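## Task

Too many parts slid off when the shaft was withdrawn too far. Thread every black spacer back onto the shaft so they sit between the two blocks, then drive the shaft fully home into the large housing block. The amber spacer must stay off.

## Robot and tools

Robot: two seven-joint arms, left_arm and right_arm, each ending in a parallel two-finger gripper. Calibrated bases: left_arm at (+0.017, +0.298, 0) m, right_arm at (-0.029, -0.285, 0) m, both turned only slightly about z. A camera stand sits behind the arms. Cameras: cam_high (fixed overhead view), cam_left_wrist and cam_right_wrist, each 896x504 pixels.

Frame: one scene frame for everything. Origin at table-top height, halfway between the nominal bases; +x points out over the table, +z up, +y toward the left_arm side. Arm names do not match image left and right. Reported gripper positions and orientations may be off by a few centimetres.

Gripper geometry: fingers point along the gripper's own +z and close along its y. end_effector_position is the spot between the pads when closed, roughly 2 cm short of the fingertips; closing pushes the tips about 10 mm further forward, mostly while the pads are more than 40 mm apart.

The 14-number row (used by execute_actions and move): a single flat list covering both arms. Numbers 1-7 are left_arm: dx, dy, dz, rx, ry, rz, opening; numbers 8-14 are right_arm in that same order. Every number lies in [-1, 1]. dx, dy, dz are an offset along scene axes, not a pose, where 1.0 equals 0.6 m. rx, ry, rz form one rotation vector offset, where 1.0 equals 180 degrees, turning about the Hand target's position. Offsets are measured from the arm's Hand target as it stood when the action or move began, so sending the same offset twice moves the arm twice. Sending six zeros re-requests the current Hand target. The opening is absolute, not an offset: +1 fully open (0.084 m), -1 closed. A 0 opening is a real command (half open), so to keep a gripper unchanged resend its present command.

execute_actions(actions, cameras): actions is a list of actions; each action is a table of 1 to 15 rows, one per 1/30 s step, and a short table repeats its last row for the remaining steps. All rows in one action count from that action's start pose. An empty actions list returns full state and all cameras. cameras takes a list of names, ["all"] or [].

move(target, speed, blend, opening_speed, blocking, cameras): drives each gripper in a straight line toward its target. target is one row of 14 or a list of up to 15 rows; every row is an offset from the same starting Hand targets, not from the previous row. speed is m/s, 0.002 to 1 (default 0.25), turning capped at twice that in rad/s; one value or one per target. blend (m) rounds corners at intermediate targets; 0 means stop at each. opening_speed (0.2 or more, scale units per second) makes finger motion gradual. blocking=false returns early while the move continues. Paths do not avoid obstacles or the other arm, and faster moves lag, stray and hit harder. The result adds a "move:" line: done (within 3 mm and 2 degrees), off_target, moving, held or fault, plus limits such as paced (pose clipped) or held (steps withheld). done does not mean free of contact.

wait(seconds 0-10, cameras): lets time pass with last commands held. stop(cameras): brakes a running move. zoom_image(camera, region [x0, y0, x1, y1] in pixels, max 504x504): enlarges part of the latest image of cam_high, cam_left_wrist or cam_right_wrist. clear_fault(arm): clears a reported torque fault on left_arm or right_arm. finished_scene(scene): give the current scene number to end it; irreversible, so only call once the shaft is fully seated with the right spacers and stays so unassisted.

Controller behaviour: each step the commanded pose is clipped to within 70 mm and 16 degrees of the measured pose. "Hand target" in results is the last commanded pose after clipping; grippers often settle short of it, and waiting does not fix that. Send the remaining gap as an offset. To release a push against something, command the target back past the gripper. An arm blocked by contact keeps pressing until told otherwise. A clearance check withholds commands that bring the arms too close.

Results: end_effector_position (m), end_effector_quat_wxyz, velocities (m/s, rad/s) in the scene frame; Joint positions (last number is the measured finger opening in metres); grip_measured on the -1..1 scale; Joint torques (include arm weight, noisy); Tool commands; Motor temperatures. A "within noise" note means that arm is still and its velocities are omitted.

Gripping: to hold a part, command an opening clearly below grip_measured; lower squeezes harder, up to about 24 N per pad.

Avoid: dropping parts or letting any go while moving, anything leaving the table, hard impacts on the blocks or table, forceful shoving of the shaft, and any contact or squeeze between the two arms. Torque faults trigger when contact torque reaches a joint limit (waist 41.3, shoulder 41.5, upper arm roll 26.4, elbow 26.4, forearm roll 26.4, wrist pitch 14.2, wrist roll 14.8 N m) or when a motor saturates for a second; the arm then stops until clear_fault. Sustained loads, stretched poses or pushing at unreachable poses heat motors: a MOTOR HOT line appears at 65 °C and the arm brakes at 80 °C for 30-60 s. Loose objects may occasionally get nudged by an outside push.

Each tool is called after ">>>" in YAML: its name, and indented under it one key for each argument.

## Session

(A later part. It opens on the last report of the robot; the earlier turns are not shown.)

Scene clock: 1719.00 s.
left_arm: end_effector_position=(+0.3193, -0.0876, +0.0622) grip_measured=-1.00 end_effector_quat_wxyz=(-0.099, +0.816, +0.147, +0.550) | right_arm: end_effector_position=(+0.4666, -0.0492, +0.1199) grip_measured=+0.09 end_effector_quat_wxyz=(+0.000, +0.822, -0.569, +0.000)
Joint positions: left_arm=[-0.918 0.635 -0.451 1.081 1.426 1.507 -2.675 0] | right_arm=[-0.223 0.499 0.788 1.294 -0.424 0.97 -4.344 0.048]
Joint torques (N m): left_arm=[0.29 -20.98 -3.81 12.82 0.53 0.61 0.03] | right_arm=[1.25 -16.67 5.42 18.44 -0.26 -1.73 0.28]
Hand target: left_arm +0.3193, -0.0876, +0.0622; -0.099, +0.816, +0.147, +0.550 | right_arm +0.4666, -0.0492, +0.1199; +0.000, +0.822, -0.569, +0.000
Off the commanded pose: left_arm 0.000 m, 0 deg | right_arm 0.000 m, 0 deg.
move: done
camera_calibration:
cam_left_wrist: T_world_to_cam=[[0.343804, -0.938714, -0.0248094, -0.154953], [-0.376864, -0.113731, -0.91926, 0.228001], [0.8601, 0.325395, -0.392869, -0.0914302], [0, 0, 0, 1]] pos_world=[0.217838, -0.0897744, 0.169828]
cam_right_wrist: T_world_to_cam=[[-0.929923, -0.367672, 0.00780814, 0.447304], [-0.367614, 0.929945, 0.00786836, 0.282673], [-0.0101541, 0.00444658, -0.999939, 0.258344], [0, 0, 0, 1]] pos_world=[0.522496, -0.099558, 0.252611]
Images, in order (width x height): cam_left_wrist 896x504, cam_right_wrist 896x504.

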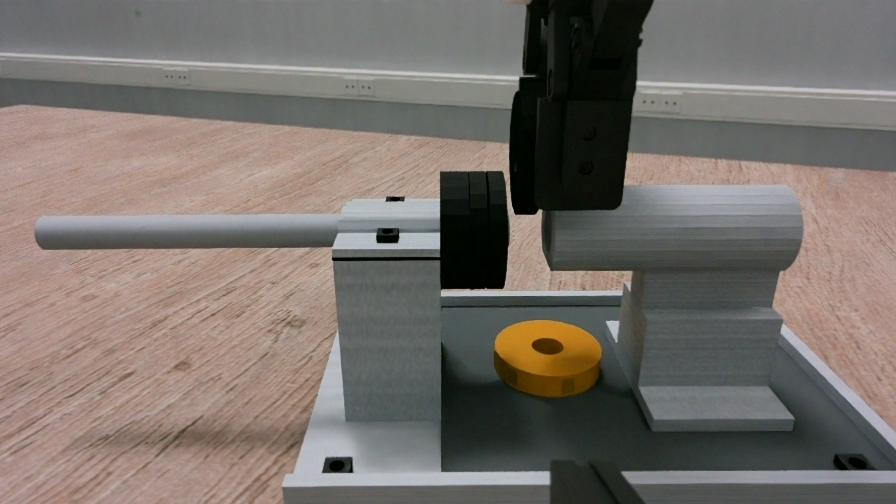

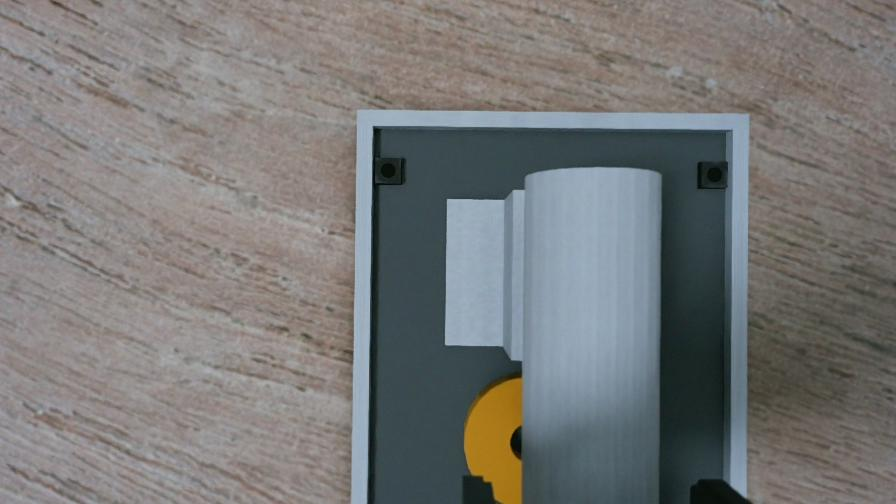

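>>> move:
  target: [0,0,0,0,0,0,-1,0.0006,-0.0016,-0.052,0,0,0,-0.3]
  speed: 0.06
  cameras: ["cam_left_wrist","cam_right_wrist"]

>>> zoom_image:
  camera: "cam_left_wrist"
  region: [420, 130, 620, 330]

Scene clock: 1726.33 s.
left_arm: end_effector_position=(+0.3193, -0.0876, +0.0622) grip_measured=-1.00 end_effector_quat_wxyz=(-0.099, +0.816, +0.147, +0.550) | right_arm: end_effector_position=(+0.4670, -0.0502, +0.0887) grip_measured=+0.09 end_effector_quat_wxyz=(+0.000, +0.822, -0.569, +0.000)
Joint positions: left_arm=[-0.918 0.635 -0.451 1.081 1.426 1.507 -2.675 0] | right_arm=[-0.202 0.55 0.755 1.27 -0.472 0.906 -4.316 0.048]
Joint torques (N m): left_arm=[0.35 -21.05 -3.77 12.84 0.53 0.6 0.04] | right_arm=[1.44 -17.51 5.74 17.09 -0.41 -1.79 0.28]
Hand target: left_arm +0.3193, -0.0876, +0.0622; -0.099, +0.816, +0.147, +0.550 | right_arm +0.4670, -0.0502, +0.0887; +0.000, +0.822, -0.569, +0.000
Off the commanded pose: left_arm 0.000 m, 0 deg | right_arm 0.000 m, 0 deg.
move: done
camera_calibration:
cam_left_wrist: T_world_to_cam=[[0.343804, -0.938714, -0.0248094, -0.154953], [-0.376864, -0.113731, -0.91926, 0.228001], [0.8601, 0.325395, -0.392869, -0.0914302], [0, 0, 0, 1]] pos_world=[0.217838, -0.0897744, 0.169828]
cam_right_wrist: T_world_to_cam=[[-0.929922, -0.367671, 0.00790112, 0.447475], [-0.367613, 0.929945, 0.00790511, 0.283857], [-0.0102541, 0.00444659, -0.999938, 0.227205], [0, 0, 0, 1]] pos_world=[0.522796, -0.100458, 0.221411]
Images, in order (width x height): cam_left_wrist 896x504, cam_right_wrist 896x504.

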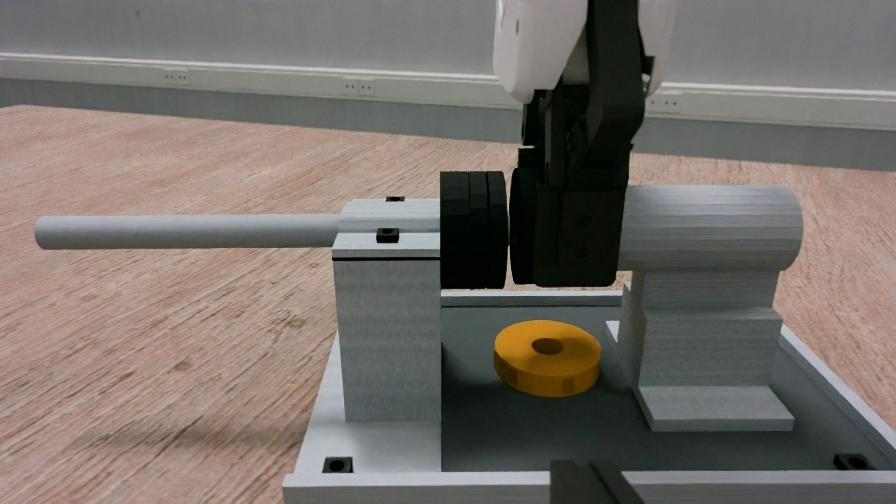

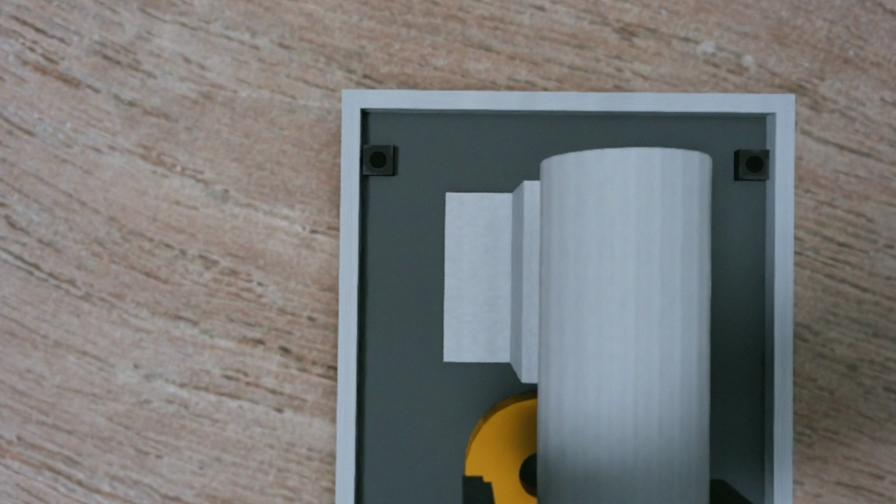

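Scaled by 2.520 from the camera's 896x504 image, which has a finer 1280x720 frame.

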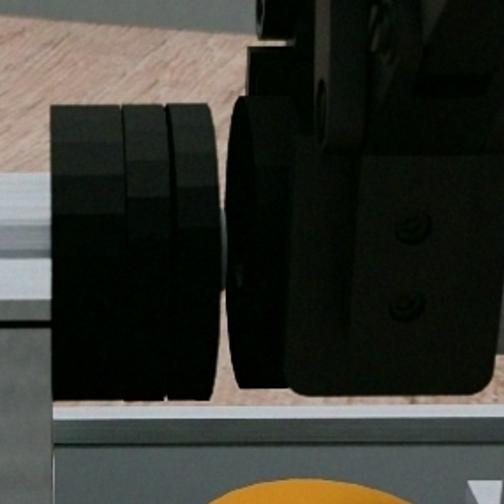

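>>> move:
  target:
    - [-0.08,0.146,0.23,-0.113,0.052,0.13,-0.5,0,0,-0.0025,0,0,0,-0.3]
    - [0,0.363,0.3,-0.377,0.1725,0.435,0,0,0,-0.0025,0,0,0,-0.3]
    - [0.135,0.3497,0.13,-0.377,0.1725,0.435,0,0,0,-0.0025,0,0,0,-0.3]
    - [0.135,0.3497,0.015,-0.377,0.1725,0.435,0,0,0,-0.0025,0,0,0,-0.3]
  blend: [0.03,0.03,0.03,0]
  speed: [0.4,0.4,0.4,0.2]

>>> move:
  target: [0,0,0,0,0,0,-0.8,0,0,0,0,0,0,-0.3]
  opening_speed: 1
  cameras: ["all"]

>>> zoom_image:
  camera: "cam_left_wrist"
  region: [200, 0, 700, 504]

Scene clock: 1748.17 s.
left_arm: end_effector_position=(+0.4004, +0.1222, +0.0712) grip_measured=-0.01 end_effector_quat_wxyz=(+0.000, +0.571, +0.821, +0.000) | right_arm: end_effector_position=(+0.4670, -0.0502, +0.0872) grip_measured=+0.09 end_effector_quat_wxyz=(+0.000, +0.822, -0.569, +0.000)
Joint positions: left_arm=[-0.446 0.099 0.045 0.731 -0.006 0.631 -2.353 0.044] | right_arm=[-0.201 0.553 0.753 1.269 -0.474 0.903 -4.314 0.048]
Joint torques (N m): left_arm=[1.18 -15.16 -0.11 16.41 -0.31 -1.36 0.15] | right_arm=[1.41 -17.33 5.86 17.03 -0.38 -1.68 0.32]
Hand target: left_arm +0.4003, +0.1222, +0.0712; +0.000, +0.571, +0.821, +0.000 | right_arm +0.4670, -0.0502, +0.0872; +0.000, +0.822, -0.569, +0.000
Off the commanded pose: left_arm 0.000 m, 0 deg | right_arm 0.000 m, 0 deg.
move: done; blend cut to 0 m at target 2

Scene clock: 1749.17 s.
left_arm: end_effector_position=(+0.4003, +0.1222, +0.0712) grip_measured=-0.69 end_effector_quat_wxyz=(+0.000, +0.571, +0.821, +0.000) | right_arm: end_effector_position=(+0.4670, -0.0502, +0.0872) grip_measured=+0.09 end_effector_quat_wxyz=(+0.000, +0.822, -0.569, +0.000)
Joint positions: left_arm=[-0.446 0.1 0.045 0.731 -0.006 0.631 -2.353 0.014] | right_arm=[-0.201 0.553 0.753 1.269 -0.474 0.903 -4.314 0.048]
Joint torques (N m): left_arm=[1.87 -14.79 1.26 17.66 0.18 -2.04 0.08] | right_arm=[1.26 -17.25 5.85 17.05 -0.27 -1.7 0.23]
Hand target: left_arm +0.4003, +0.1222, +0.0712; +0.000, +0.571, +0.821, +0.000 | right_arm +0.4670, -0.0502, +0.0872; +0.000, +0.822, -0.569, +0.000
Off the commanded pose: left_arm 0.000 m, 0 deg | right_arm 0.000 m, 0 deg.
move: done
camera_calibration:
cam_left_wrist: T_world_to_cam=[[0.94577, 0.324809, -0.00429731, -0.382451], [0.324831, -0.945586, 0.0187464, 0.0446311], [0.00202553, -0.0191257, -0.999815, 0.20306], [0, 0, 0, 1]] pos_world=[0.346802, 0.17031, 0.200542]
cam_right_wrist: T_world_to_cam=[[-0.929923, -0.367669, 0.00793788, 0.447479], [-0.367612, 0.929947, 0.00781213, 0.283888], [-0.0102541, 0.00434662, -0.999938, 0.225695], [0, 0, 0, 1]] pos_world=[0.522796, -0.100458, 0.219911]

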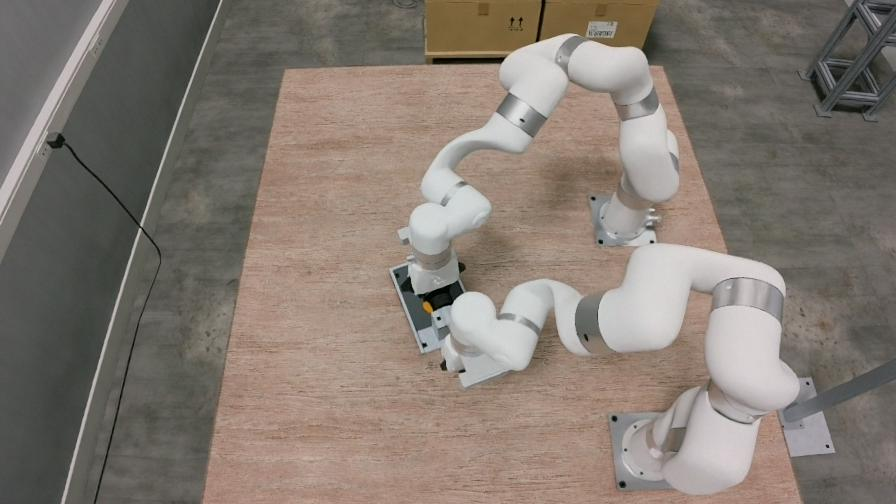

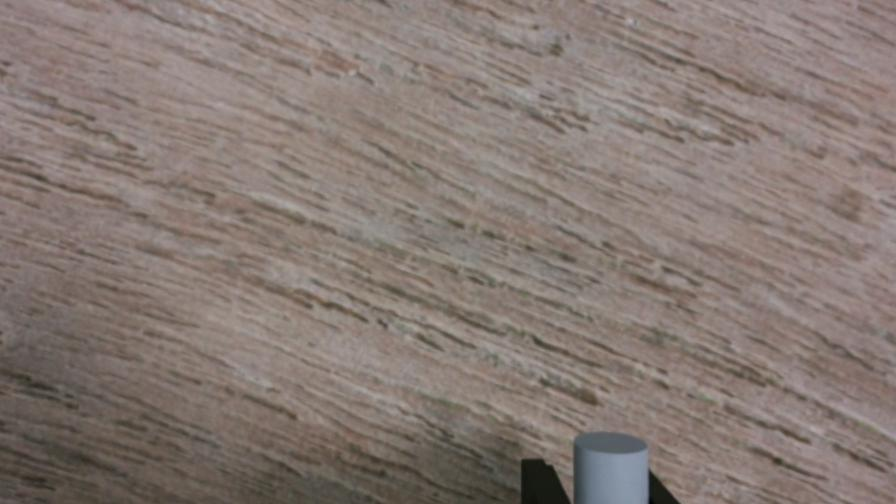

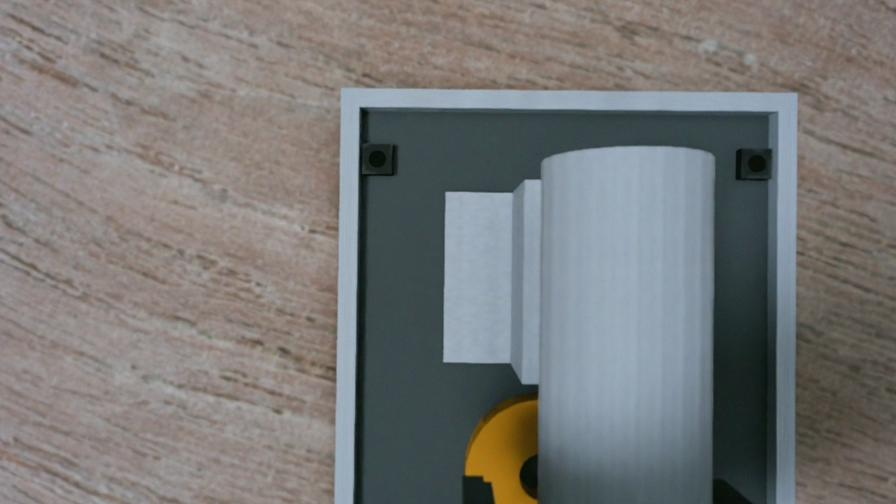

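Scaled by 1.000.

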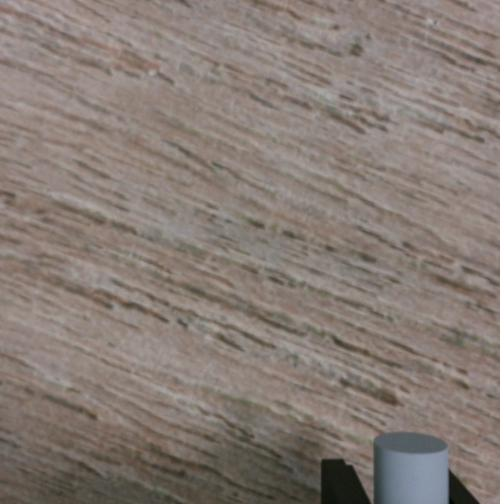

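>>> move:
  target: [0.0002,-0.0040,0,0,0,0,-0.8,0,0,0,0,0,0,-0.4]
  speed: 0.02

>>> move:
  target:
    - [0,0,0,0,0,0,-0.8,-0.0047,-0.0018,0,0,0,0,-0.4]
    - [0,0,0,0,0,0,-0.8,0.0047,0.0018,0,0,0,0,-0.4]
    - [0,0,0,0,0,0,-0.8,0,0,0,0,0,0,-0.4]
  speed: 0.01

Scene clock: 1754.13 s.
left_arm: end_effector_position=(+0.4005, +0.1197, +0.0712) grip_measured=-0.69 end_effector_quat_wxyz=(+0.000, +0.571, +0.821, +0.000) | right_arm: end_effector_position=(+0.4670, -0.0502, +0.0872) grip_measured=+0.09 end_effector_quat_wxyz=(+0.000, +0.822, -0.569, +0.000)
Joint positions: left_arm=[-0.449 0.103 0.042 0.735 -0.006 0.632 -2.358 0.014] | right_arm=[-0.201 0.553 0.753 1.269 -0.474 0.903 -4.314 0.048]
Joint torques (N m): left_arm=[-0.64 -15.55 -0.07 16.03 0.04 -1.06 -0.02] | right_arm=[1.33 -17.47 5.7 16.91 -0.25 -1.65 0.31]
Hand target: left_arm +0.4005, +0.1198, +0.0712; +0.000, +0.571, +0.821, +0.000 | right_arm +0.4670, -0.0502, +0.0872; +0.000, +0.822, -0.569, +0.000
Off the commanded pose: left_arm 0.000 m, 0 deg | right_arm 0.000 m, 0 deg.
move: done

Scene clock: 1755.97 s.
left_arm: end_effector_position=(+0.4005, +0.1198, +0.0712) grip_measured=-0.69 end_effector_quat_wxyz=(+0.000, +0.571, +0.821, +0.000) | right_arm: end_effector_position=(+0.4670, -0.0502, +0.0872) grip_measured=+0.09 end_effector_quat_wxyz=(+0.000, +0.822, -0.569, +0.000)
Joint positions: left_arm=[-0.449 0.103 0.043 0.735 -0.006 0.632 -2.358 0.014] | right_arm=[-0.201 0.553 0.753 1.269 -0.474 0.903 -4.314 0.048]
Joint torques (N m): left_arm=[0.29 -16.31 -0.1 15.67 -0.1 -1.01 0.2] | right_arm=[-0.51 -18.29 6.42 16.93 -0.05 -1.79 -0.01]
Hand target: left_arm +0.4005, +0.1198, +0.0712; +0.000, +0.571, +0.821, +0.000 | right_arm +0.4670, -0.0502, +0.0872; +0.000, +0.822, -0.569, +0.000
Off the commanded pose: left_arm 0.000 m, 0 deg | right_arm 0.000 m, 0 deg.
move: done

>>> move:
  target: [0.0018,-0.0047,0,0,0,0,-0.8,0,0,0,0,0,0,-0.4]
  speed: 0.02

Scene clock: 1762.57 s.
left_arm: end_effector_position=(+0.4015, +0.1172, +0.0711) grip_measured=-0.69 end_effector_quat_wxyz=(+0.000, +0.571, +0.821, +0.000) | right_arm: end_effector_position=(+0.4670, -0.0503, +0.0872) grip_measured=+0.09 end_effector_quat_wxyz=(+0.000, +0.822, -0.569, +0.000)
Joint positions: left_arm=[-0.452 0.109 0.041 0.743 -0.006 0.634 -2.363 0.014] | right_arm=[-0.201 0.553 0.753 1.269 -0.474 0.904 -4.314 0.048]
Joint torques (N m): left_arm=[-7.34 -14.47 -6.91 22.59 -0.81 -3.66 -0.04] | right_arm=[8.63 -16.15 11.11 15.37 1.05 -3 0.15]
Hand target: left_arm +0.4015, +0.1170, +0.0712; +0.000, +0.571, +0.821, +0.000 | right_arm +0.4670, -0.0502, +0.0872; +0.000, +0.822, -0.569, +0.000
Off the commanded pose: left_arm 0.000 m, 0 deg | right_arm 0.000 m, 0 deg.
move: done

>>> move:
  target:
    - [0,0,0,0,0,0,-0.8,-0.0055,-0.002,0,0,0,0,-0.4]
  speed: 0.01

>>> move:
  target:
    - [0,0,0,0,0,0,-0.8,0.0105,0.004,0,0,0,0,-0.4]
  speed: 0.01

Scene clock: 1767.07 s.
left_arm: end_effector_position=(+0.4017, +0.1166, +0.0713) grip_measured=-0.69 end_effector_quat_wxyz=(+0.001, +0.571, +0.821, +0.000) | right_arm: end_effector_position=(+0.4636, -0.0510, +0.0873) grip_measured=+0.09 end_effector_quat_wxyz=(+0.000, +0.822, -0.569, +0.000)
Joint positions: left_arm=[-0.452 0.109 0.04 0.743 -0.006 0.633 -2.363 0.014] | right_arm=[-0.208 0.542 0.757 1.253 -0.471 0.897 -4.315 0.048]
Joint torques (N m): left_arm=[-0.1 -15.82 -0.45 15.84 -0.25 -1.36 0.07] | right_arm=[-0.07 -16.45 5.26 15.39 -0.22 -1.7 0.02]
Hand target: left_arm +0.4015, +0.1170, +0.0712; +0.000, +0.571, +0.821, +0.000 | right_arm +0.4637, -0.0514, +0.0872; +0.000, +0.822, -0.569, +0.000
Off the commanded pose: left_arm 0.000 m, 0 deg | right_arm 0.000 m, 0 deg.
move: done

Scene clock: 1768.13 s.
left_arm: end_effector_position=(+0.4015, +0.1170, +0.0712) grip_measured=-0.69 end_effector_quat_wxyz=(+0.000, +0.571, +0.821, +0.000) | right_arm: end_effector_position=(+0.4616, -0.0551, +0.0841) grip_measured=-0.09 end_effector_quat_wxyz=(+0.017, +0.822, -0.569, -0.004)
Joint positions: left_arm=[-0.452 0.109 0.04 0.743 -0.006 0.634 -2.363 0.014] | right_arm=[-0.197 0.56 0.752 1.277 -0.477 0.942 -4.315 0.04]
Joint torques (N m): left_arm=[-0.25 -16.33 -0.26 16.97 -0.06 -1.42 0.2] | right_arm=[-2.5 -21.02 5.8 9.56 0.85 4.46 0.43]
Hand target: left_arm +0.4015, +0.1170, +0.0712; +0.000, +0.571, +0.821, +0.000 | right_arm +0.4616, -0.0551, +0.0841; +0.017, +0.822, -0.569, -0.004 (not the last commanded pose)
Tool commands: left_gripper/opening=-0.8 right_gripper/opening=-0.4
Off the commanded pose: left_arm 0.000 m, 0 deg | right_arm 0.011 m, 2 deg.
TORQUE FAULT: the external load on joint 6 (wrist pitch) of the right arm reached its load limit, and that arm stopped. The contact can be on any part of that arm beyond that joint, not only on its tool. A torque fault puts only its own arm into a fault stop. That arm's remaining commands of this call were not run. The hold on joint 6 (wrist pitch) of that arm was moved back by the arm itself, up to 3 degrees, as the stop began, but a joint of that arm was then at its load limit, so every hold on that arm was set where that arm was. That arm may still press on what stopped it. That arm is still stopped at the end of this call. While its stop runs, that arm, its gripper or tool too, takes no new command.
CLEAR FAULT: the right arm stays stopped (state 4) until you call clear_fault(arm="right_arm").
End effector pose when the fault began: right_arm: position (+0.4670, -0.0507, +0.0864), quat_wxyz (+0.003, +0.822, -0.569, -0.001)
Joint positions when the fault began: right_arm=[-0.198 0.557 0.751 1.275 -0.476 0.912 -4.314 0.047]
move: fault (right_arm)

>>> clear_fault:
  arm: "right_arm"
  cameras: ["all"]

>>> zoom_image:
  camera: "cam_high"
  region: [370, 200, 550, 400]

Scene clock: 1773.93 s.
left_arm: end_effector_position=(+0.4015, +0.1170, +0.0712) grip_measured=-0.69 end_effector_quat_wxyz=(+0.000, +0.571, +0.821, +0.000) | right_arm: end_effector_position=(+0.4616, -0.0551, +0.0841) grip_measured=-0.09 end_effector_quat_wxyz=(+0.017, +0.822, -0.569, -0.004)
Joint positions: left_arm=[-0.452 0.109 0.04 0.743 -0.006 0.634 -2.363 0.014] | right_arm=[-0.197 0.559 0.752 1.277 -0.477 0.942 -4.315 0.04]
Joint torques (N m): left_arm=[-0.9 -16.52 -0.44 17.19 -0.1 -1.61 0.04] | right_arm=[-2.48 -21.09 5.74 9.46 0.8 4.67 0.44]
Hand target: left_arm +0.4015, +0.1170, +0.0712; +0.000, +0.571, +0.821, +0.000 | right_arm +0.4616, -0.0551, +0.0841; +0.017, +0.822, -0.569, -0.004 (not the last commanded pose)
Tool commands: left_gripper/opening=-0.8 right_gripper/opening=-0.4
Off the commanded pose: left_arm 0.000 m, 0 deg | right_arm 0.011 m, 2 deg.
TORQUE FAULT, CONTINUED: the right arm's stop, for the torque fault of joint 6 (wrist pitch) that an earlier result reported, is over. The call counts as one of the actions that you can send in this scene. The hold on joint 6 (wrist pitch) of that arm was moved back by the arm itself, up to 3 degrees, as the stop began, but a joint of that arm was then at its load limit, so every hold on that arm was set where that arm was. That arm's target is now where it stood when the stop ended, not its last command. That arm's gripper keeps its grip as last carried out, and that arm accepts commands again: back off and push less far.
CLEAR FAULT: your call cleared the right arm's torque fault. If a joint's load stays at its limit, that arm stops again at once.
camera_calibration:
cam_left_wrist: T_world_to_cam=[[0.94574, 0.324898, -0.00420385, -0.381921], [0.324919, -0.945556, 0.0187794, 0.0392819], [0.00212642, -0.0191264, -0.999815, 0.202923], [0, 0, 0, 1]] pos_world=[0.348003, 0.16511, 0.200542]
cam_right_wrist: T_world_to_cam=[[-0.928597, -0.368713, 0.0419266, 0.437145], [-0.369202, 0.929339, -0.00431954, 0.288343], [-0.0373714, -0.0194905, -0.999111, 0.23366], [0, 0, 0, 1]] pos_world=[0.521121, -0.102234, 0.21637]

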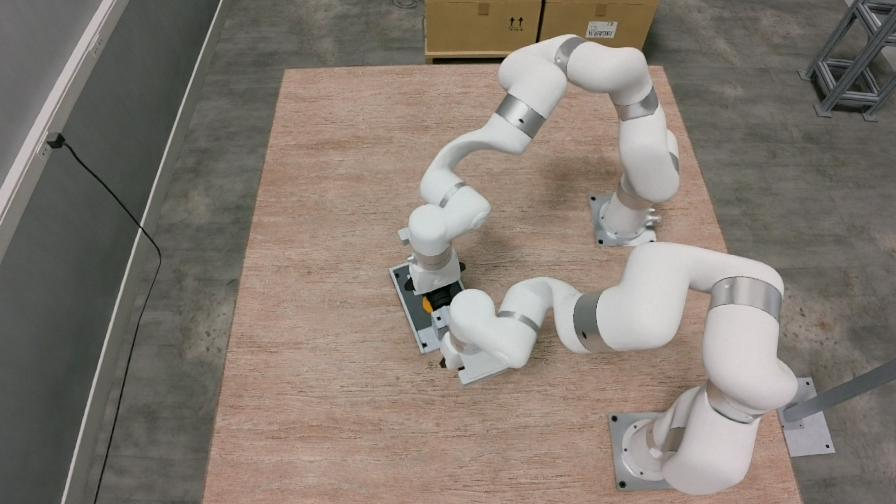

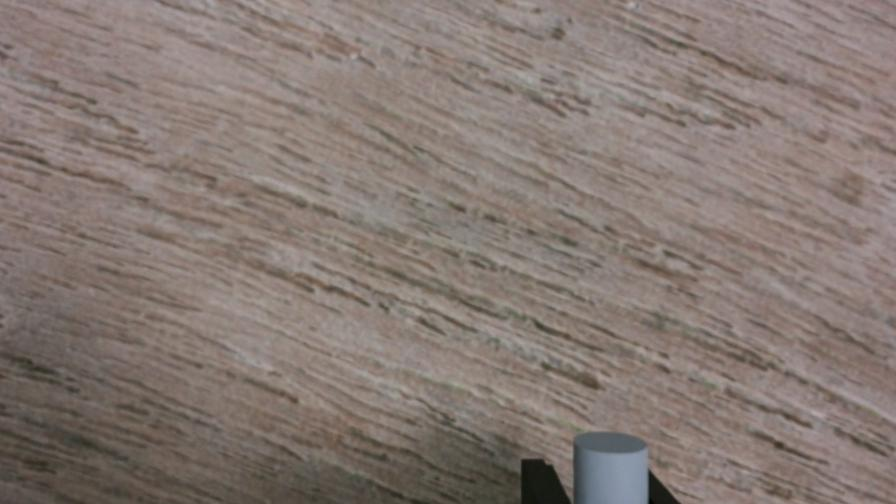

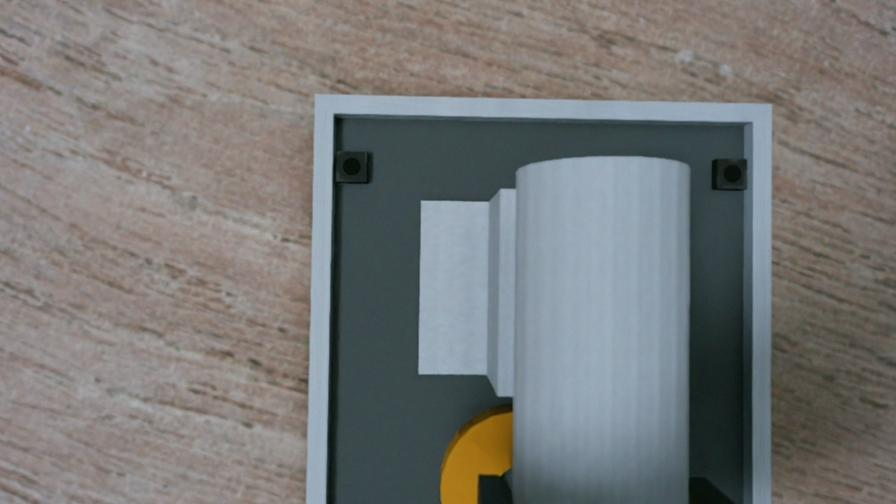

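Scaled by 2.520 from the camera's 896x504 image, which has a finer 1280x720 frame.

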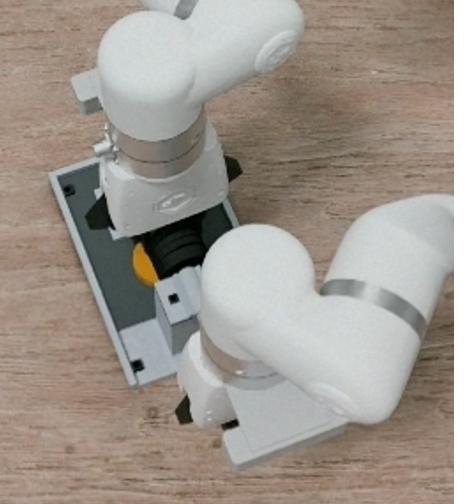

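>>> move:
  target: [0.003,-0.0078,0,0,0,0,-0.8,0,0,0,0,0,0,-0.3]
  speed: 0.02

>>> move:
  target:
    - [0,0,0,0,0,0,-0.8,0,0,0,0,0,0,0.1]
    - [0,0,0,0,0,0,-0.8,0.01,-0.026,0,0,0,0,0.2]
    - [0,0,0,0,0,0,-0.8,0.01,-0.026,0.15,0,0,0,0.2]
  speed: [0.05,0.05,0.15]
  cameras: ["all"]

>>> zoom_image:
  camera: "cam_high"
  region: [370, 200, 550, 400]

Scene clock: 1783.13 s.
left_arm: end_effector_position=(+0.4033, +0.1123, +0.0711) grip_measured=-0.69 end_effector_quat_wxyz=(+0.000, +0.571, +0.821, +0.000) | right_arm: end_effector_position=(+0.4616, -0.0552, +0.0841) grip_measured=-0.09 end_effector_quat_wxyz=(+0.017, +0.822, -0.569, -0.004)
Joint positions: left_arm=[-0.456 0.119 0.037 0.756 -0.006 0.637 -2.371 0.014] | right_arm=[-0.197 0.559 0.752 1.277 -0.477 0.942 -4.315 0.04]
Joint torques (N m): left_arm=[-7.43 -17.03 -6.95 28.44 -0.72 -5.24 -0.07] | right_arm=[-2.2 -19.91 6.07 10.4 1.07 3.51 1.34]
Motor temperatures (°C): left_arm=[33 42 44 45 41 40 38] | right_arm=[36 38 38 42 35 37 37]
Hand target: left_arm +0.4033, +0.1123, +0.0712; +0.000, +0.571, +0.821, +0.000 | right_arm +0.4616, -0.0551, +0.0841; +0.017, +0.822, -0.569, -0.004
Off the commanded pose: left_arm 0.000 m, 0 deg | right_arm 0.000 m, 0 deg.
move: done

Scene clock: 1785.93 s.
left_arm: end_effector_position=(+0.4033, +0.1123, +0.0712) grip_measured=-0.69 end_effector_quat_wxyz=(+0.000, +0.571, +0.821, +0.000) | right_arm: end_effector_position=(+0.4676, -0.0708, +0.1740) grip_measured=+0.19 end_effector_quat_wxyz=(+0.017, +0.822, -0.569, -0.004)
Joint positions: left_arm=[-0.457 0.119 0.037 0.756 -0.006 0.637 -2.371 0.014] | right_arm=[-0.276 0.421 0.826 1.365 -0.347 1.131 -4.428 0.052]
Joint torques (N m): left_arm=[1.02 -15.73 0.2 16.25 0.06 -1.18 0.2] | right_arm=[-0.65 -16.85 5.46 19.33 0.04 -1.47 -0.07]
Hand target: left_arm +0.4033, +0.1123, +0.0712; +0.000, +0.571, +0.821, +0.000 | right_arm +0.4676, -0.0707, +0.1741; +0.017, +0.822, -0.569, -0.004
Off the commanded pose: left_arm 0.000 m, 0 deg | right_arm 0.000 m, 0 deg.
move: done
camera_calibration:
cam_left_wrist: T_world_to_cam=[[0.94574, 0.324898, -0.00420385, -0.382096], [0.324919, -0.945556, 0.0187794, 0.0342529], [0.00212642, -0.0191264, -0.999815, 0.202829], [0, 0, 0, 1]] pos_world=[0.349803, 0.16041, 0.200542]
cam_right_wrist: T_world_to_cam=[[-0.928594, -0.36871, 0.0420194, 0.433161], [-0.3692, 0.92934, -0.00428264, 0.305432], [-0.0374713, -0.0194904, -0.999108, 0.323552], [0, 0, 0, 1]] pos_world=[0.527121, -0.117834, 0.30637]

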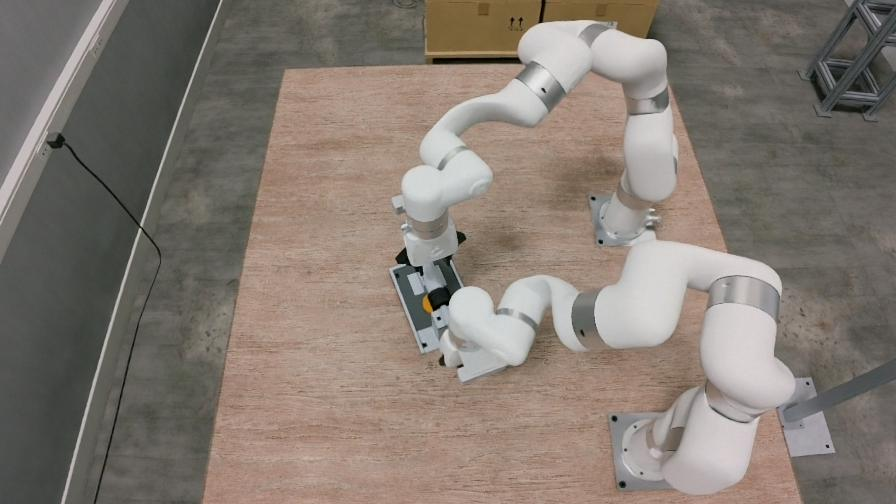

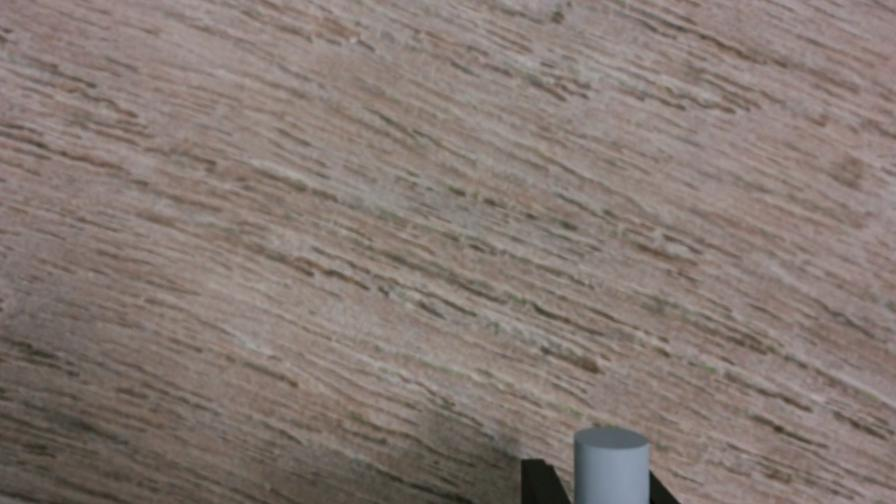

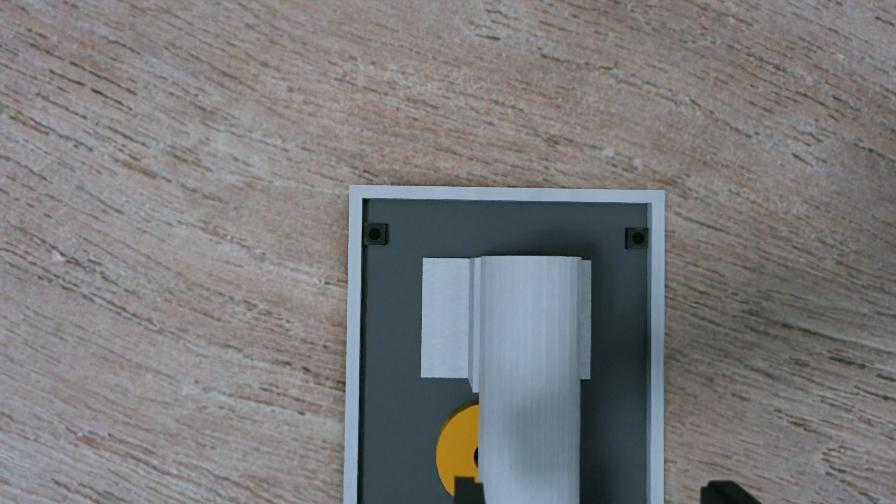

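Scaled by 2.520 from the camera's 896x504 image, which has a finer 1280x720 frame.

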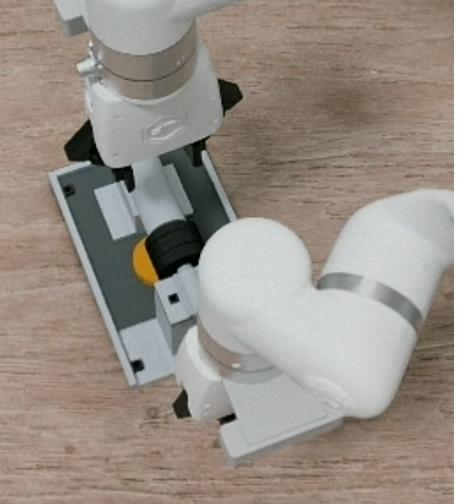

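>>> move:
  target:
    - [0,0,0,0,0,0,-0.8,0,0,0.1,0,0,-0.5,0.2]
  speed: 0.6

>>> move:
  target: [0,0,0,0,0,0,-0.8,0,0,0,0,0,-0.5,0.2]
  speed: 0.6
  cameras: ["cam_right_wrist"]

>>> zoom_image:
  camera: "cam_right_wrist"
  region: [420, 200, 820, 504]

Scene clock: 1795.93 s.
left_arm: end_effector_position=(+0.4033, +0.1123, +0.0712) grip_measured=-0.69 end_effector_quat_wxyz=(+0.000, +0.571, +0.821, +0.000) | right_arm: end_effector_position=(+0.4676, -0.0708, +0.2341) grip_measured=+0.19 end_effector_quat_wxyz=(-0.009, -0.180, +0.984, +0.015)
Joint positions: left_arm=[-0.457 0.119 0.037 0.756 -0.006 0.637 -2.371 0.014] | right_arm=[-0.141 0.289 0.636 1.438 -0.145 1.217 -2.998 0.052]
Joint torques (N m): left_arm=[0.74 -15.82 0.01 16.3 -0.02 -1.15 0.27] | right_arm=[1.37 -16.02 2.61 20.35 -0.34 -1.42 0.27]
Hand target: left_arm +0.4033, +0.1123, +0.0712; +0.000, +0.571, +0.821, +0.000 | right_arm +0.4676, -0.0707, +0.2341; -0.009, -0.180, +0.984, +0.015
Off the commanded pose: left_arm 0.000 m, 0 deg | right_arm 0.000 m, 0 deg.
move: done

Scene clock: 1797.90 s.
left_arm: end_effector_position=(+0.4033, +0.1123, +0.0712) grip_measured=-0.69 end_effector_quat_wxyz=(+0.000, +0.571, +0.821, +0.000) | right_arm: end_effector_position=(+0.4676, -0.0708, +0.2341) grip_measured=+0.19 end_effector_quat_wxyz=(+0.004, +0.569, +0.822, +0.017)
Joint positions: left_arm=[-0.457 0.119 0.037 0.756 -0.006 0.637 -2.371 0.014] | right_arm=[0.006 0.224 0.463 1.378 -0.098 1.145 -1.458 0.052]
Joint torques (N m): left_arm=[0.79 -15.75 0.02 16.33 -0.07 -1.18 0.22] | right_arm=[1.38 -16.31 1.48 20.69 -0.25 -1.55 0.33]
Hand target: left_arm +0.4033, +0.1123, +0.0712; +0.000, +0.571, +0.821, +0.000 | right_arm +0.4676, -0.0707, +0.2341; +0.004, +0.569, +0.822, +0.017
Off the commanded pose: left_arm 0.000 m, 0 deg | right_arm 0.000 m, 0 deg.
move: done
camera_calibration:
cam_right_wrist: T_world_to_cam=[[0.928597, 0.368713, 0.0419266, -0.385576], [0.369202, -0.929339, -0.00431954, -0.171075], [0.0373714, 0.0194905, -0.999111, 0.351255], [0, 0, 0, 1]] pos_world=[0.408079, -0.0236664, 0.36637]
Images, in order (width x height): cam_right_wrist 896x504.

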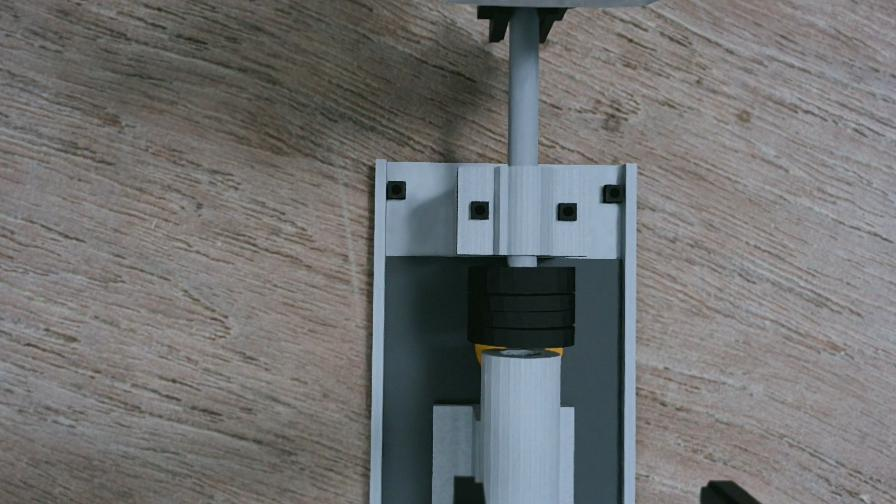

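Scaled by 1.260 from the camera's 896x504 image, which has a finer 1280x720 frame.

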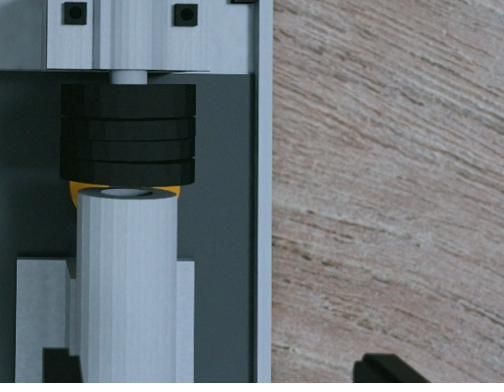

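>>> move:
  target: [0.003,-0.0078,0,0,0,0,-0.8,0,0,0,0,0,0,0.2]
  speed: 0.02

>>> move:
  target: [0.003,-0.0078,0,0,0,0,-0.8,0,0,0,0,0,0,0.2]
  speed: 0.02
  cameras: ["cam_right_wrist"]

>>> zoom_image:
  camera: "cam_right_wrist"
  region: [420, 200, 720, 400]

Scene clock: 1803.23 s.
left_arm: end_effector_position=(+0.4051, +0.1076, +0.0712) grip_measured=-0.69 end_effector_quat_wxyz=(+0.000, +0.571, +0.821, +0.000) | right_arm: end_effector_position=(+0.4676, -0.0707, +0.2341) grip_measured=+0.19 end_effector_quat_wxyz=(+0.004, +0.569, +0.822, +0.017)
Joint positions: left_arm=[-0.461 0.129 0.034 0.77 -0.006 0.64 -2.379 0.014] | right_arm=[0.006 0.224 0.463 1.378 -0.098 1.145 -1.458 0.052]
Joint torques (N m): left_arm=[-0.68 -15.95 -0.37 17.03 0.24 -1.25 -0.09] | right_arm=[1.27 -16.31 1.85 20.74 -0.2 -1.51 0.23]
Hand target: left_arm +0.4051, +0.1076, +0.0712; +0.000, +0.571, +0.821, +0.000 | right_arm +0.4676, -0.0707, +0.2341; +0.004, +0.569, +0.822, +0.017
Off the commanded pose: left_arm 0.000 m, 0 deg | right_arm 0.000 m, 0 deg.
move: done

Scene clock: 1803.97 s.
left_arm: end_effector_position=(+0.4069, +0.1030, +0.0712) grip_measured=-0.69 end_effector_quat_wxyz=(+0.000, +0.571, +0.821, +0.000) | right_arm: end_effector_position=(+0.4676, -0.0707, +0.2341) grip_measured=+0.19 end_effector_quat_wxyz=(+0.004, +0.569, +0.822, +0.017)
Joint positions: left_arm=[-0.466 0.139 0.03 0.784 -0.006 0.644 -2.387 0.014] | right_arm=[0.006 0.224 0.463 1.378 -0.098 1.145 -1.458 0.052]
Joint torques (N m): left_arm=[-1.23 -16.78 -0.92 17.84 0.22 -1.42 -0.03] | right_arm=[1.35 -16.3 1.79 20.7 -0.24 -1.49 0.2]
Hand target: left_arm +0.4069, +0.1029, +0.0712; +0.000, +0.571, +0.821, +0.000 | right_arm +0.4676, -0.0707, +0.2341; +0.004, +0.569, +0.822, +0.017
Off the commanded pose: left_arm 0.000 m, 0 deg | right_arm 0.000 m, 0 deg.
move: done
camera_calibration:
cam_right_wrist: T_world_to_cam=[[0.928597, 0.368713, 0.0419266, -0.385576], [0.369202, -0.929339, -0.00431954, -0.171075], [0.0373714, 0.0194905, -0.999111, 0.351255], [0, 0, 0, 1]] pos_world=[0.408079, -0.0236664, 0.36637]
Images, in order (width x height): cam_right_wrist 896x504.

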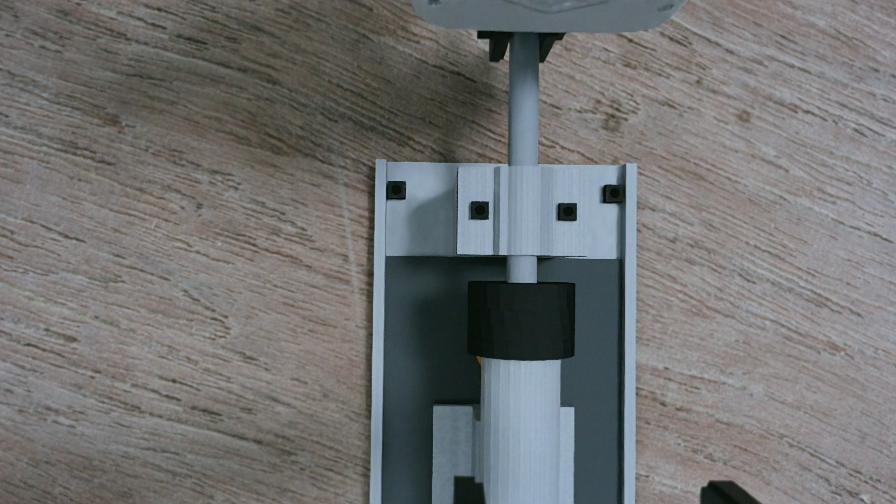

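Scaled by 1.680 from the camera's 896x504 image, which has a finer 1280x720 frame.

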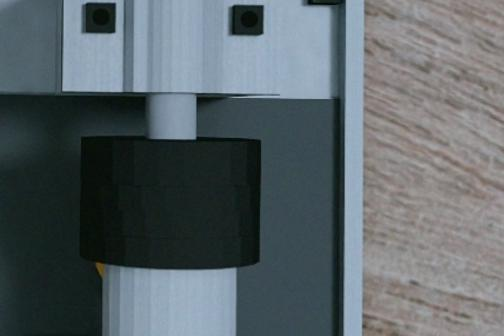

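>>> move:
  target: [0.003,-0.0078,0,0,0,0,-0.8,0,0,0,0,0,0,0.2]
  speed: 0.02

>>> move:
  target: [0.003,-0.0078,0,0,0,0,-0.8,0,0,0,0,0,0,0.2]
  speed: 0.02
  cameras: ["cam_right_wrist"]

Scene clock: 1809.83 s.
left_arm: end_effector_position=(+0.4087, +0.0983, +0.0712) grip_measured=-0.69 end_effector_quat_wxyz=(+0.000, +0.571, +0.821, +0.000) | right_arm: end_effector_position=(+0.4676, -0.0707, +0.2341) grip_measured=+0.19 end_effector_quat_wxyz=(+0.004, +0.569, +0.822, +0.017)
Joint positions: left_arm=[-0.47 0.149 0.027 0.797 -0.006 0.648 -2.395 0.014] | right_arm=[0.006 0.224 0.463 1.378 -0.098 1.145 -1.458 0.052]
Joint torques (N m): left_arm=[-0.63 -16.62 -0.34 17.4 0.12 -1.28 -0.13] | right_arm=[1.33 -16.49 1.69 20.71 -0.19 -1.55 0.19]
Hand target: left_arm +0.4087, +0.0982, +0.0712; +0.000, +0.571, +0.821, +0.000 | right_arm +0.4676, -0.0707, +0.2341; +0.004, +0.569, +0.822, +0.017
Off the commanded pose: left_arm 0.000 m, 0 deg | right_arm 0.000 m, 0 deg.
move: done

Scene clock: 1810.57 s.
left_arm: end_effector_position=(+0.4105, +0.0936, +0.0712) grip_measured=-0.69 end_effector_quat_wxyz=(+0.000, +0.571, +0.821, +0.000) | right_arm: end_effector_position=(+0.4676, -0.0707, +0.2341) grip_measured=+0.19 end_effector_quat_wxyz=(+0.004, +0.569, +0.822, +0.017)
Joint positions: left_arm=[-0.475 0.16 0.024 0.811 -0.005 0.651 -2.402 0.014] | right_arm=[0.006 0.224 0.463 1.378 -0.098 1.145 -1.458 0.052]
Joint torques (N m): left_arm=[-0.61 -16.84 -0.26 17.43 0.28 -1.31 -0.11] | right_arm=[1.21 -16.49 1.73 20.58 -0.3 -1.51 0.18]
Hand target: left_arm +0.4105, +0.0936, +0.0712; +0.000, +0.571, +0.821, +0.000 | right_arm +0.4676, -0.0707, +0.2341; +0.004, +0.569, +0.822, +0.017
Off the commanded pose: left_arm 0.000 m, 0 deg | right_arm 0.000 m, 0 deg.
move: done
camera_calibration:
cam_right_wrist: T_world_to_cam=[[0.928597, 0.368713, 0.0419266, -0.385576], [0.369202, -0.929339, -0.00431954, -0.171075], [0.0373714, 0.0194905, -0.999111, 0.351255], [0, 0, 0, 1]] pos_world=[0.408079, -0.0236664, 0.36637]
Images, in order (width x height): cam_right_wrist 896x504.

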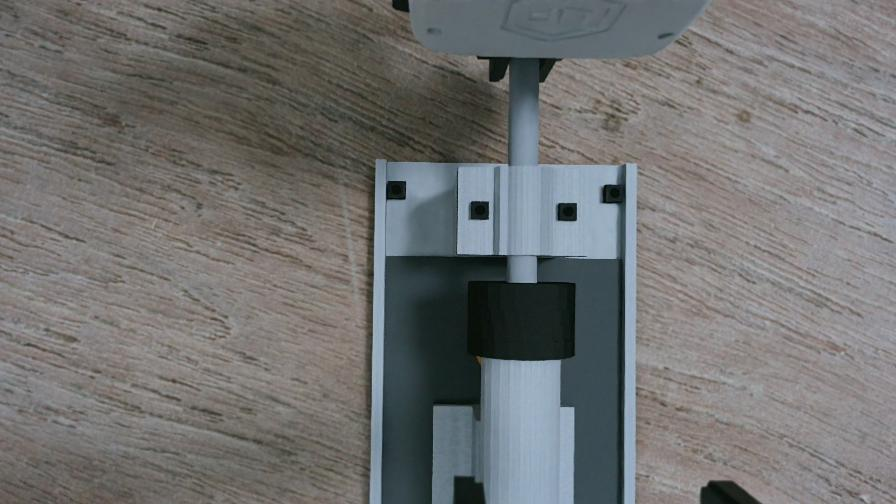

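>>> move:
  target: [0.0208,-0.0545,0,0,0,0,-0.8,0,0,0,0,0,0,0.2]
  speed: 0.04
  cameras: ["cam_right_wrist"]

Scene clock: 1818.80 s.
left_arm: end_effector_position=(+0.4230, +0.0609, +0.0712) grip_measured=-0.69 end_effector_quat_wxyz=(+0.000, +0.571, +0.821, +0.000) | right_arm: end_effector_position=(+0.4676, -0.0707, +0.2341) grip_measured=+0.19 end_effector_quat_wxyz=(+0.004, +0.569, +0.822, +0.017)
Joint positions: left_arm=[-0.505 0.233 0.006 0.914 -0.001 0.681 -2.455 0.014] | right_arm=[0.006 0.224 0.463 1.378 -0.098 1.145 -1.458 0.052]
Joint torques (N m): left_arm=[0.63 -18.45 1.03 19.52 0.45 -1.92 -0.08] | right_arm=[1.03 -16.41 1.68 20.65 -0.27 -1.5 0.28]
Hand target: left_arm +0.4230, +0.0609, +0.0712; +0.000, +0.571, +0.821, +0.000 | right_arm +0.4676, -0.0707, +0.2341; +0.004, +0.569, +0.822, +0.017
Off the commanded pose: left_arm 0.000 m, 0 deg | right_arm 0.000 m, 0 deg.
move: done
camera_calibration:
cam_right_wrist: T_world_to_cam=[[0.928597, 0.368713, 0.0419266, -0.385576], [0.369202, -0.929339, -0.00431954, -0.171075], [0.0373714, 0.0194905, -0.999111, 0.351255], [0, 0, 0, 1]] pos_world=[0.408079, -0.0236664, 0.36637]
Images, in order (width x height): cam_right_wrist 896x504.

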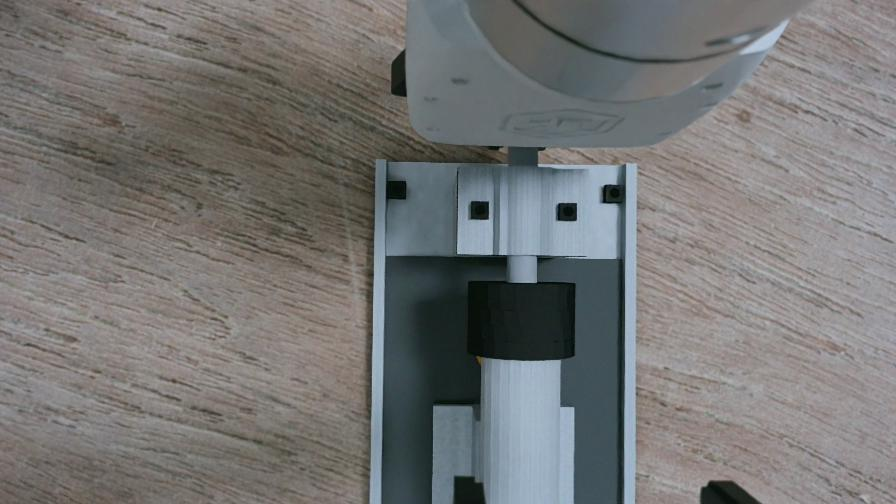

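>>> move:
  target:
    - [0,0,0,0,0,0,-0.3,0,0,0,0,0,0,0.2]
    - [0,0,0.09,0,0,0,-0.3,0,0,0,0,0,0,0.2]
    - [-0.0477,0.1245,0.09,0,0,0,-1,0,0,0,0,0,0,0.2]
  speed: 0.15
  cameras: ["cam_left_wrist","cam_right_wrist"]

Scene clock: 1827.97 s.
left_arm: end_effector_position=(+0.3944, +0.1356, +0.1252) grip_measured=-1.00 end_effector_quat_wxyz=(+0.000, +0.571, +0.821, +0.000) | right_arm: end_effector_position=(+0.4676, -0.0707, +0.2341) grip_measured=+0.19 end_effector_quat_wxyz=(+0.004, +0.569, +0.822, +0.017)
Joint positions: left_arm=[-0.442 -0.052 0.064 0.739 0.006 0.791 -2.338 0] | right_arm=[0.006 0.224 0.463 1.378 -0.098 1.145 -1.458 0.052]
Joint torques (N m): left_arm=[1.13 -14.38 0.32 17.62 0.26 -1.2 0.17] | right_arm=[1.31 -16.44 1.71 20.51 -0.12 -1.58 0.17]
Hand target: left_arm +0.3944, +0.1356, +0.1252; +0.000, +0.571, +0.821, +0.000 | right_arm +0.4676, -0.0707, +0.2341; +0.004, +0.569, +0.822, +0.017
Off the commanded pose: left_arm 0.000 m, 0 deg | right_arm 0.000 m, 0 deg.
move: done
camera_calibration:
cam_left_wrist: T_world_to_cam=[[0.94574, 0.324898, -0.00420385, -0.380927], [0.324919, -0.945556, 0.0187794, 0.0581945], [0.00212642, -0.0191264, -0.999815, 0.257284], [0, 0, 0, 1]] pos_world=[0.340803, 0.18371, 0.254542]
cam_right_wrist: T_world_to_cam=[[0.928597, 0.368713, 0.0419266, -0.385576], [0.369202, -0.929339, -0.00431954, -0.171075], [0.0373714, 0.0194905, -0.999111, 0.351255], [0, 0, 0, 1]] pos_world=[0.408079, -0.0236664, 0.36637]
Images, in order (width x height): cam_left_wrist 896x504, cam_right_wrist 896x504.

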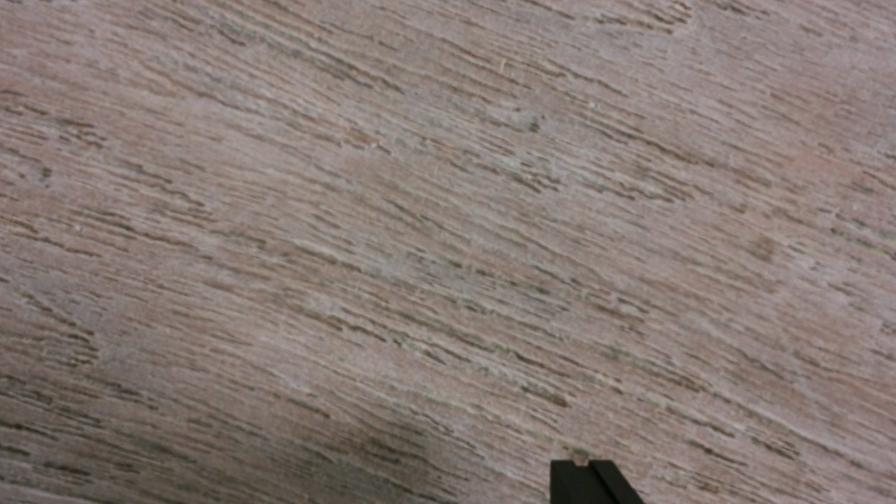

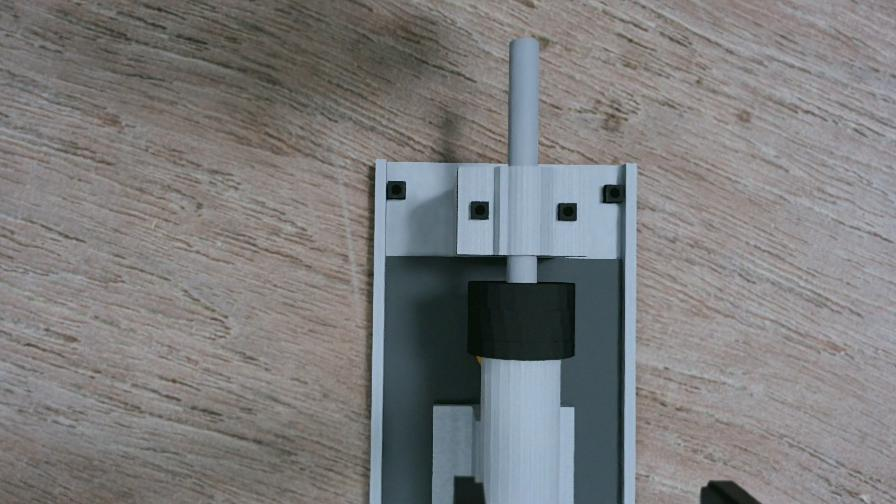

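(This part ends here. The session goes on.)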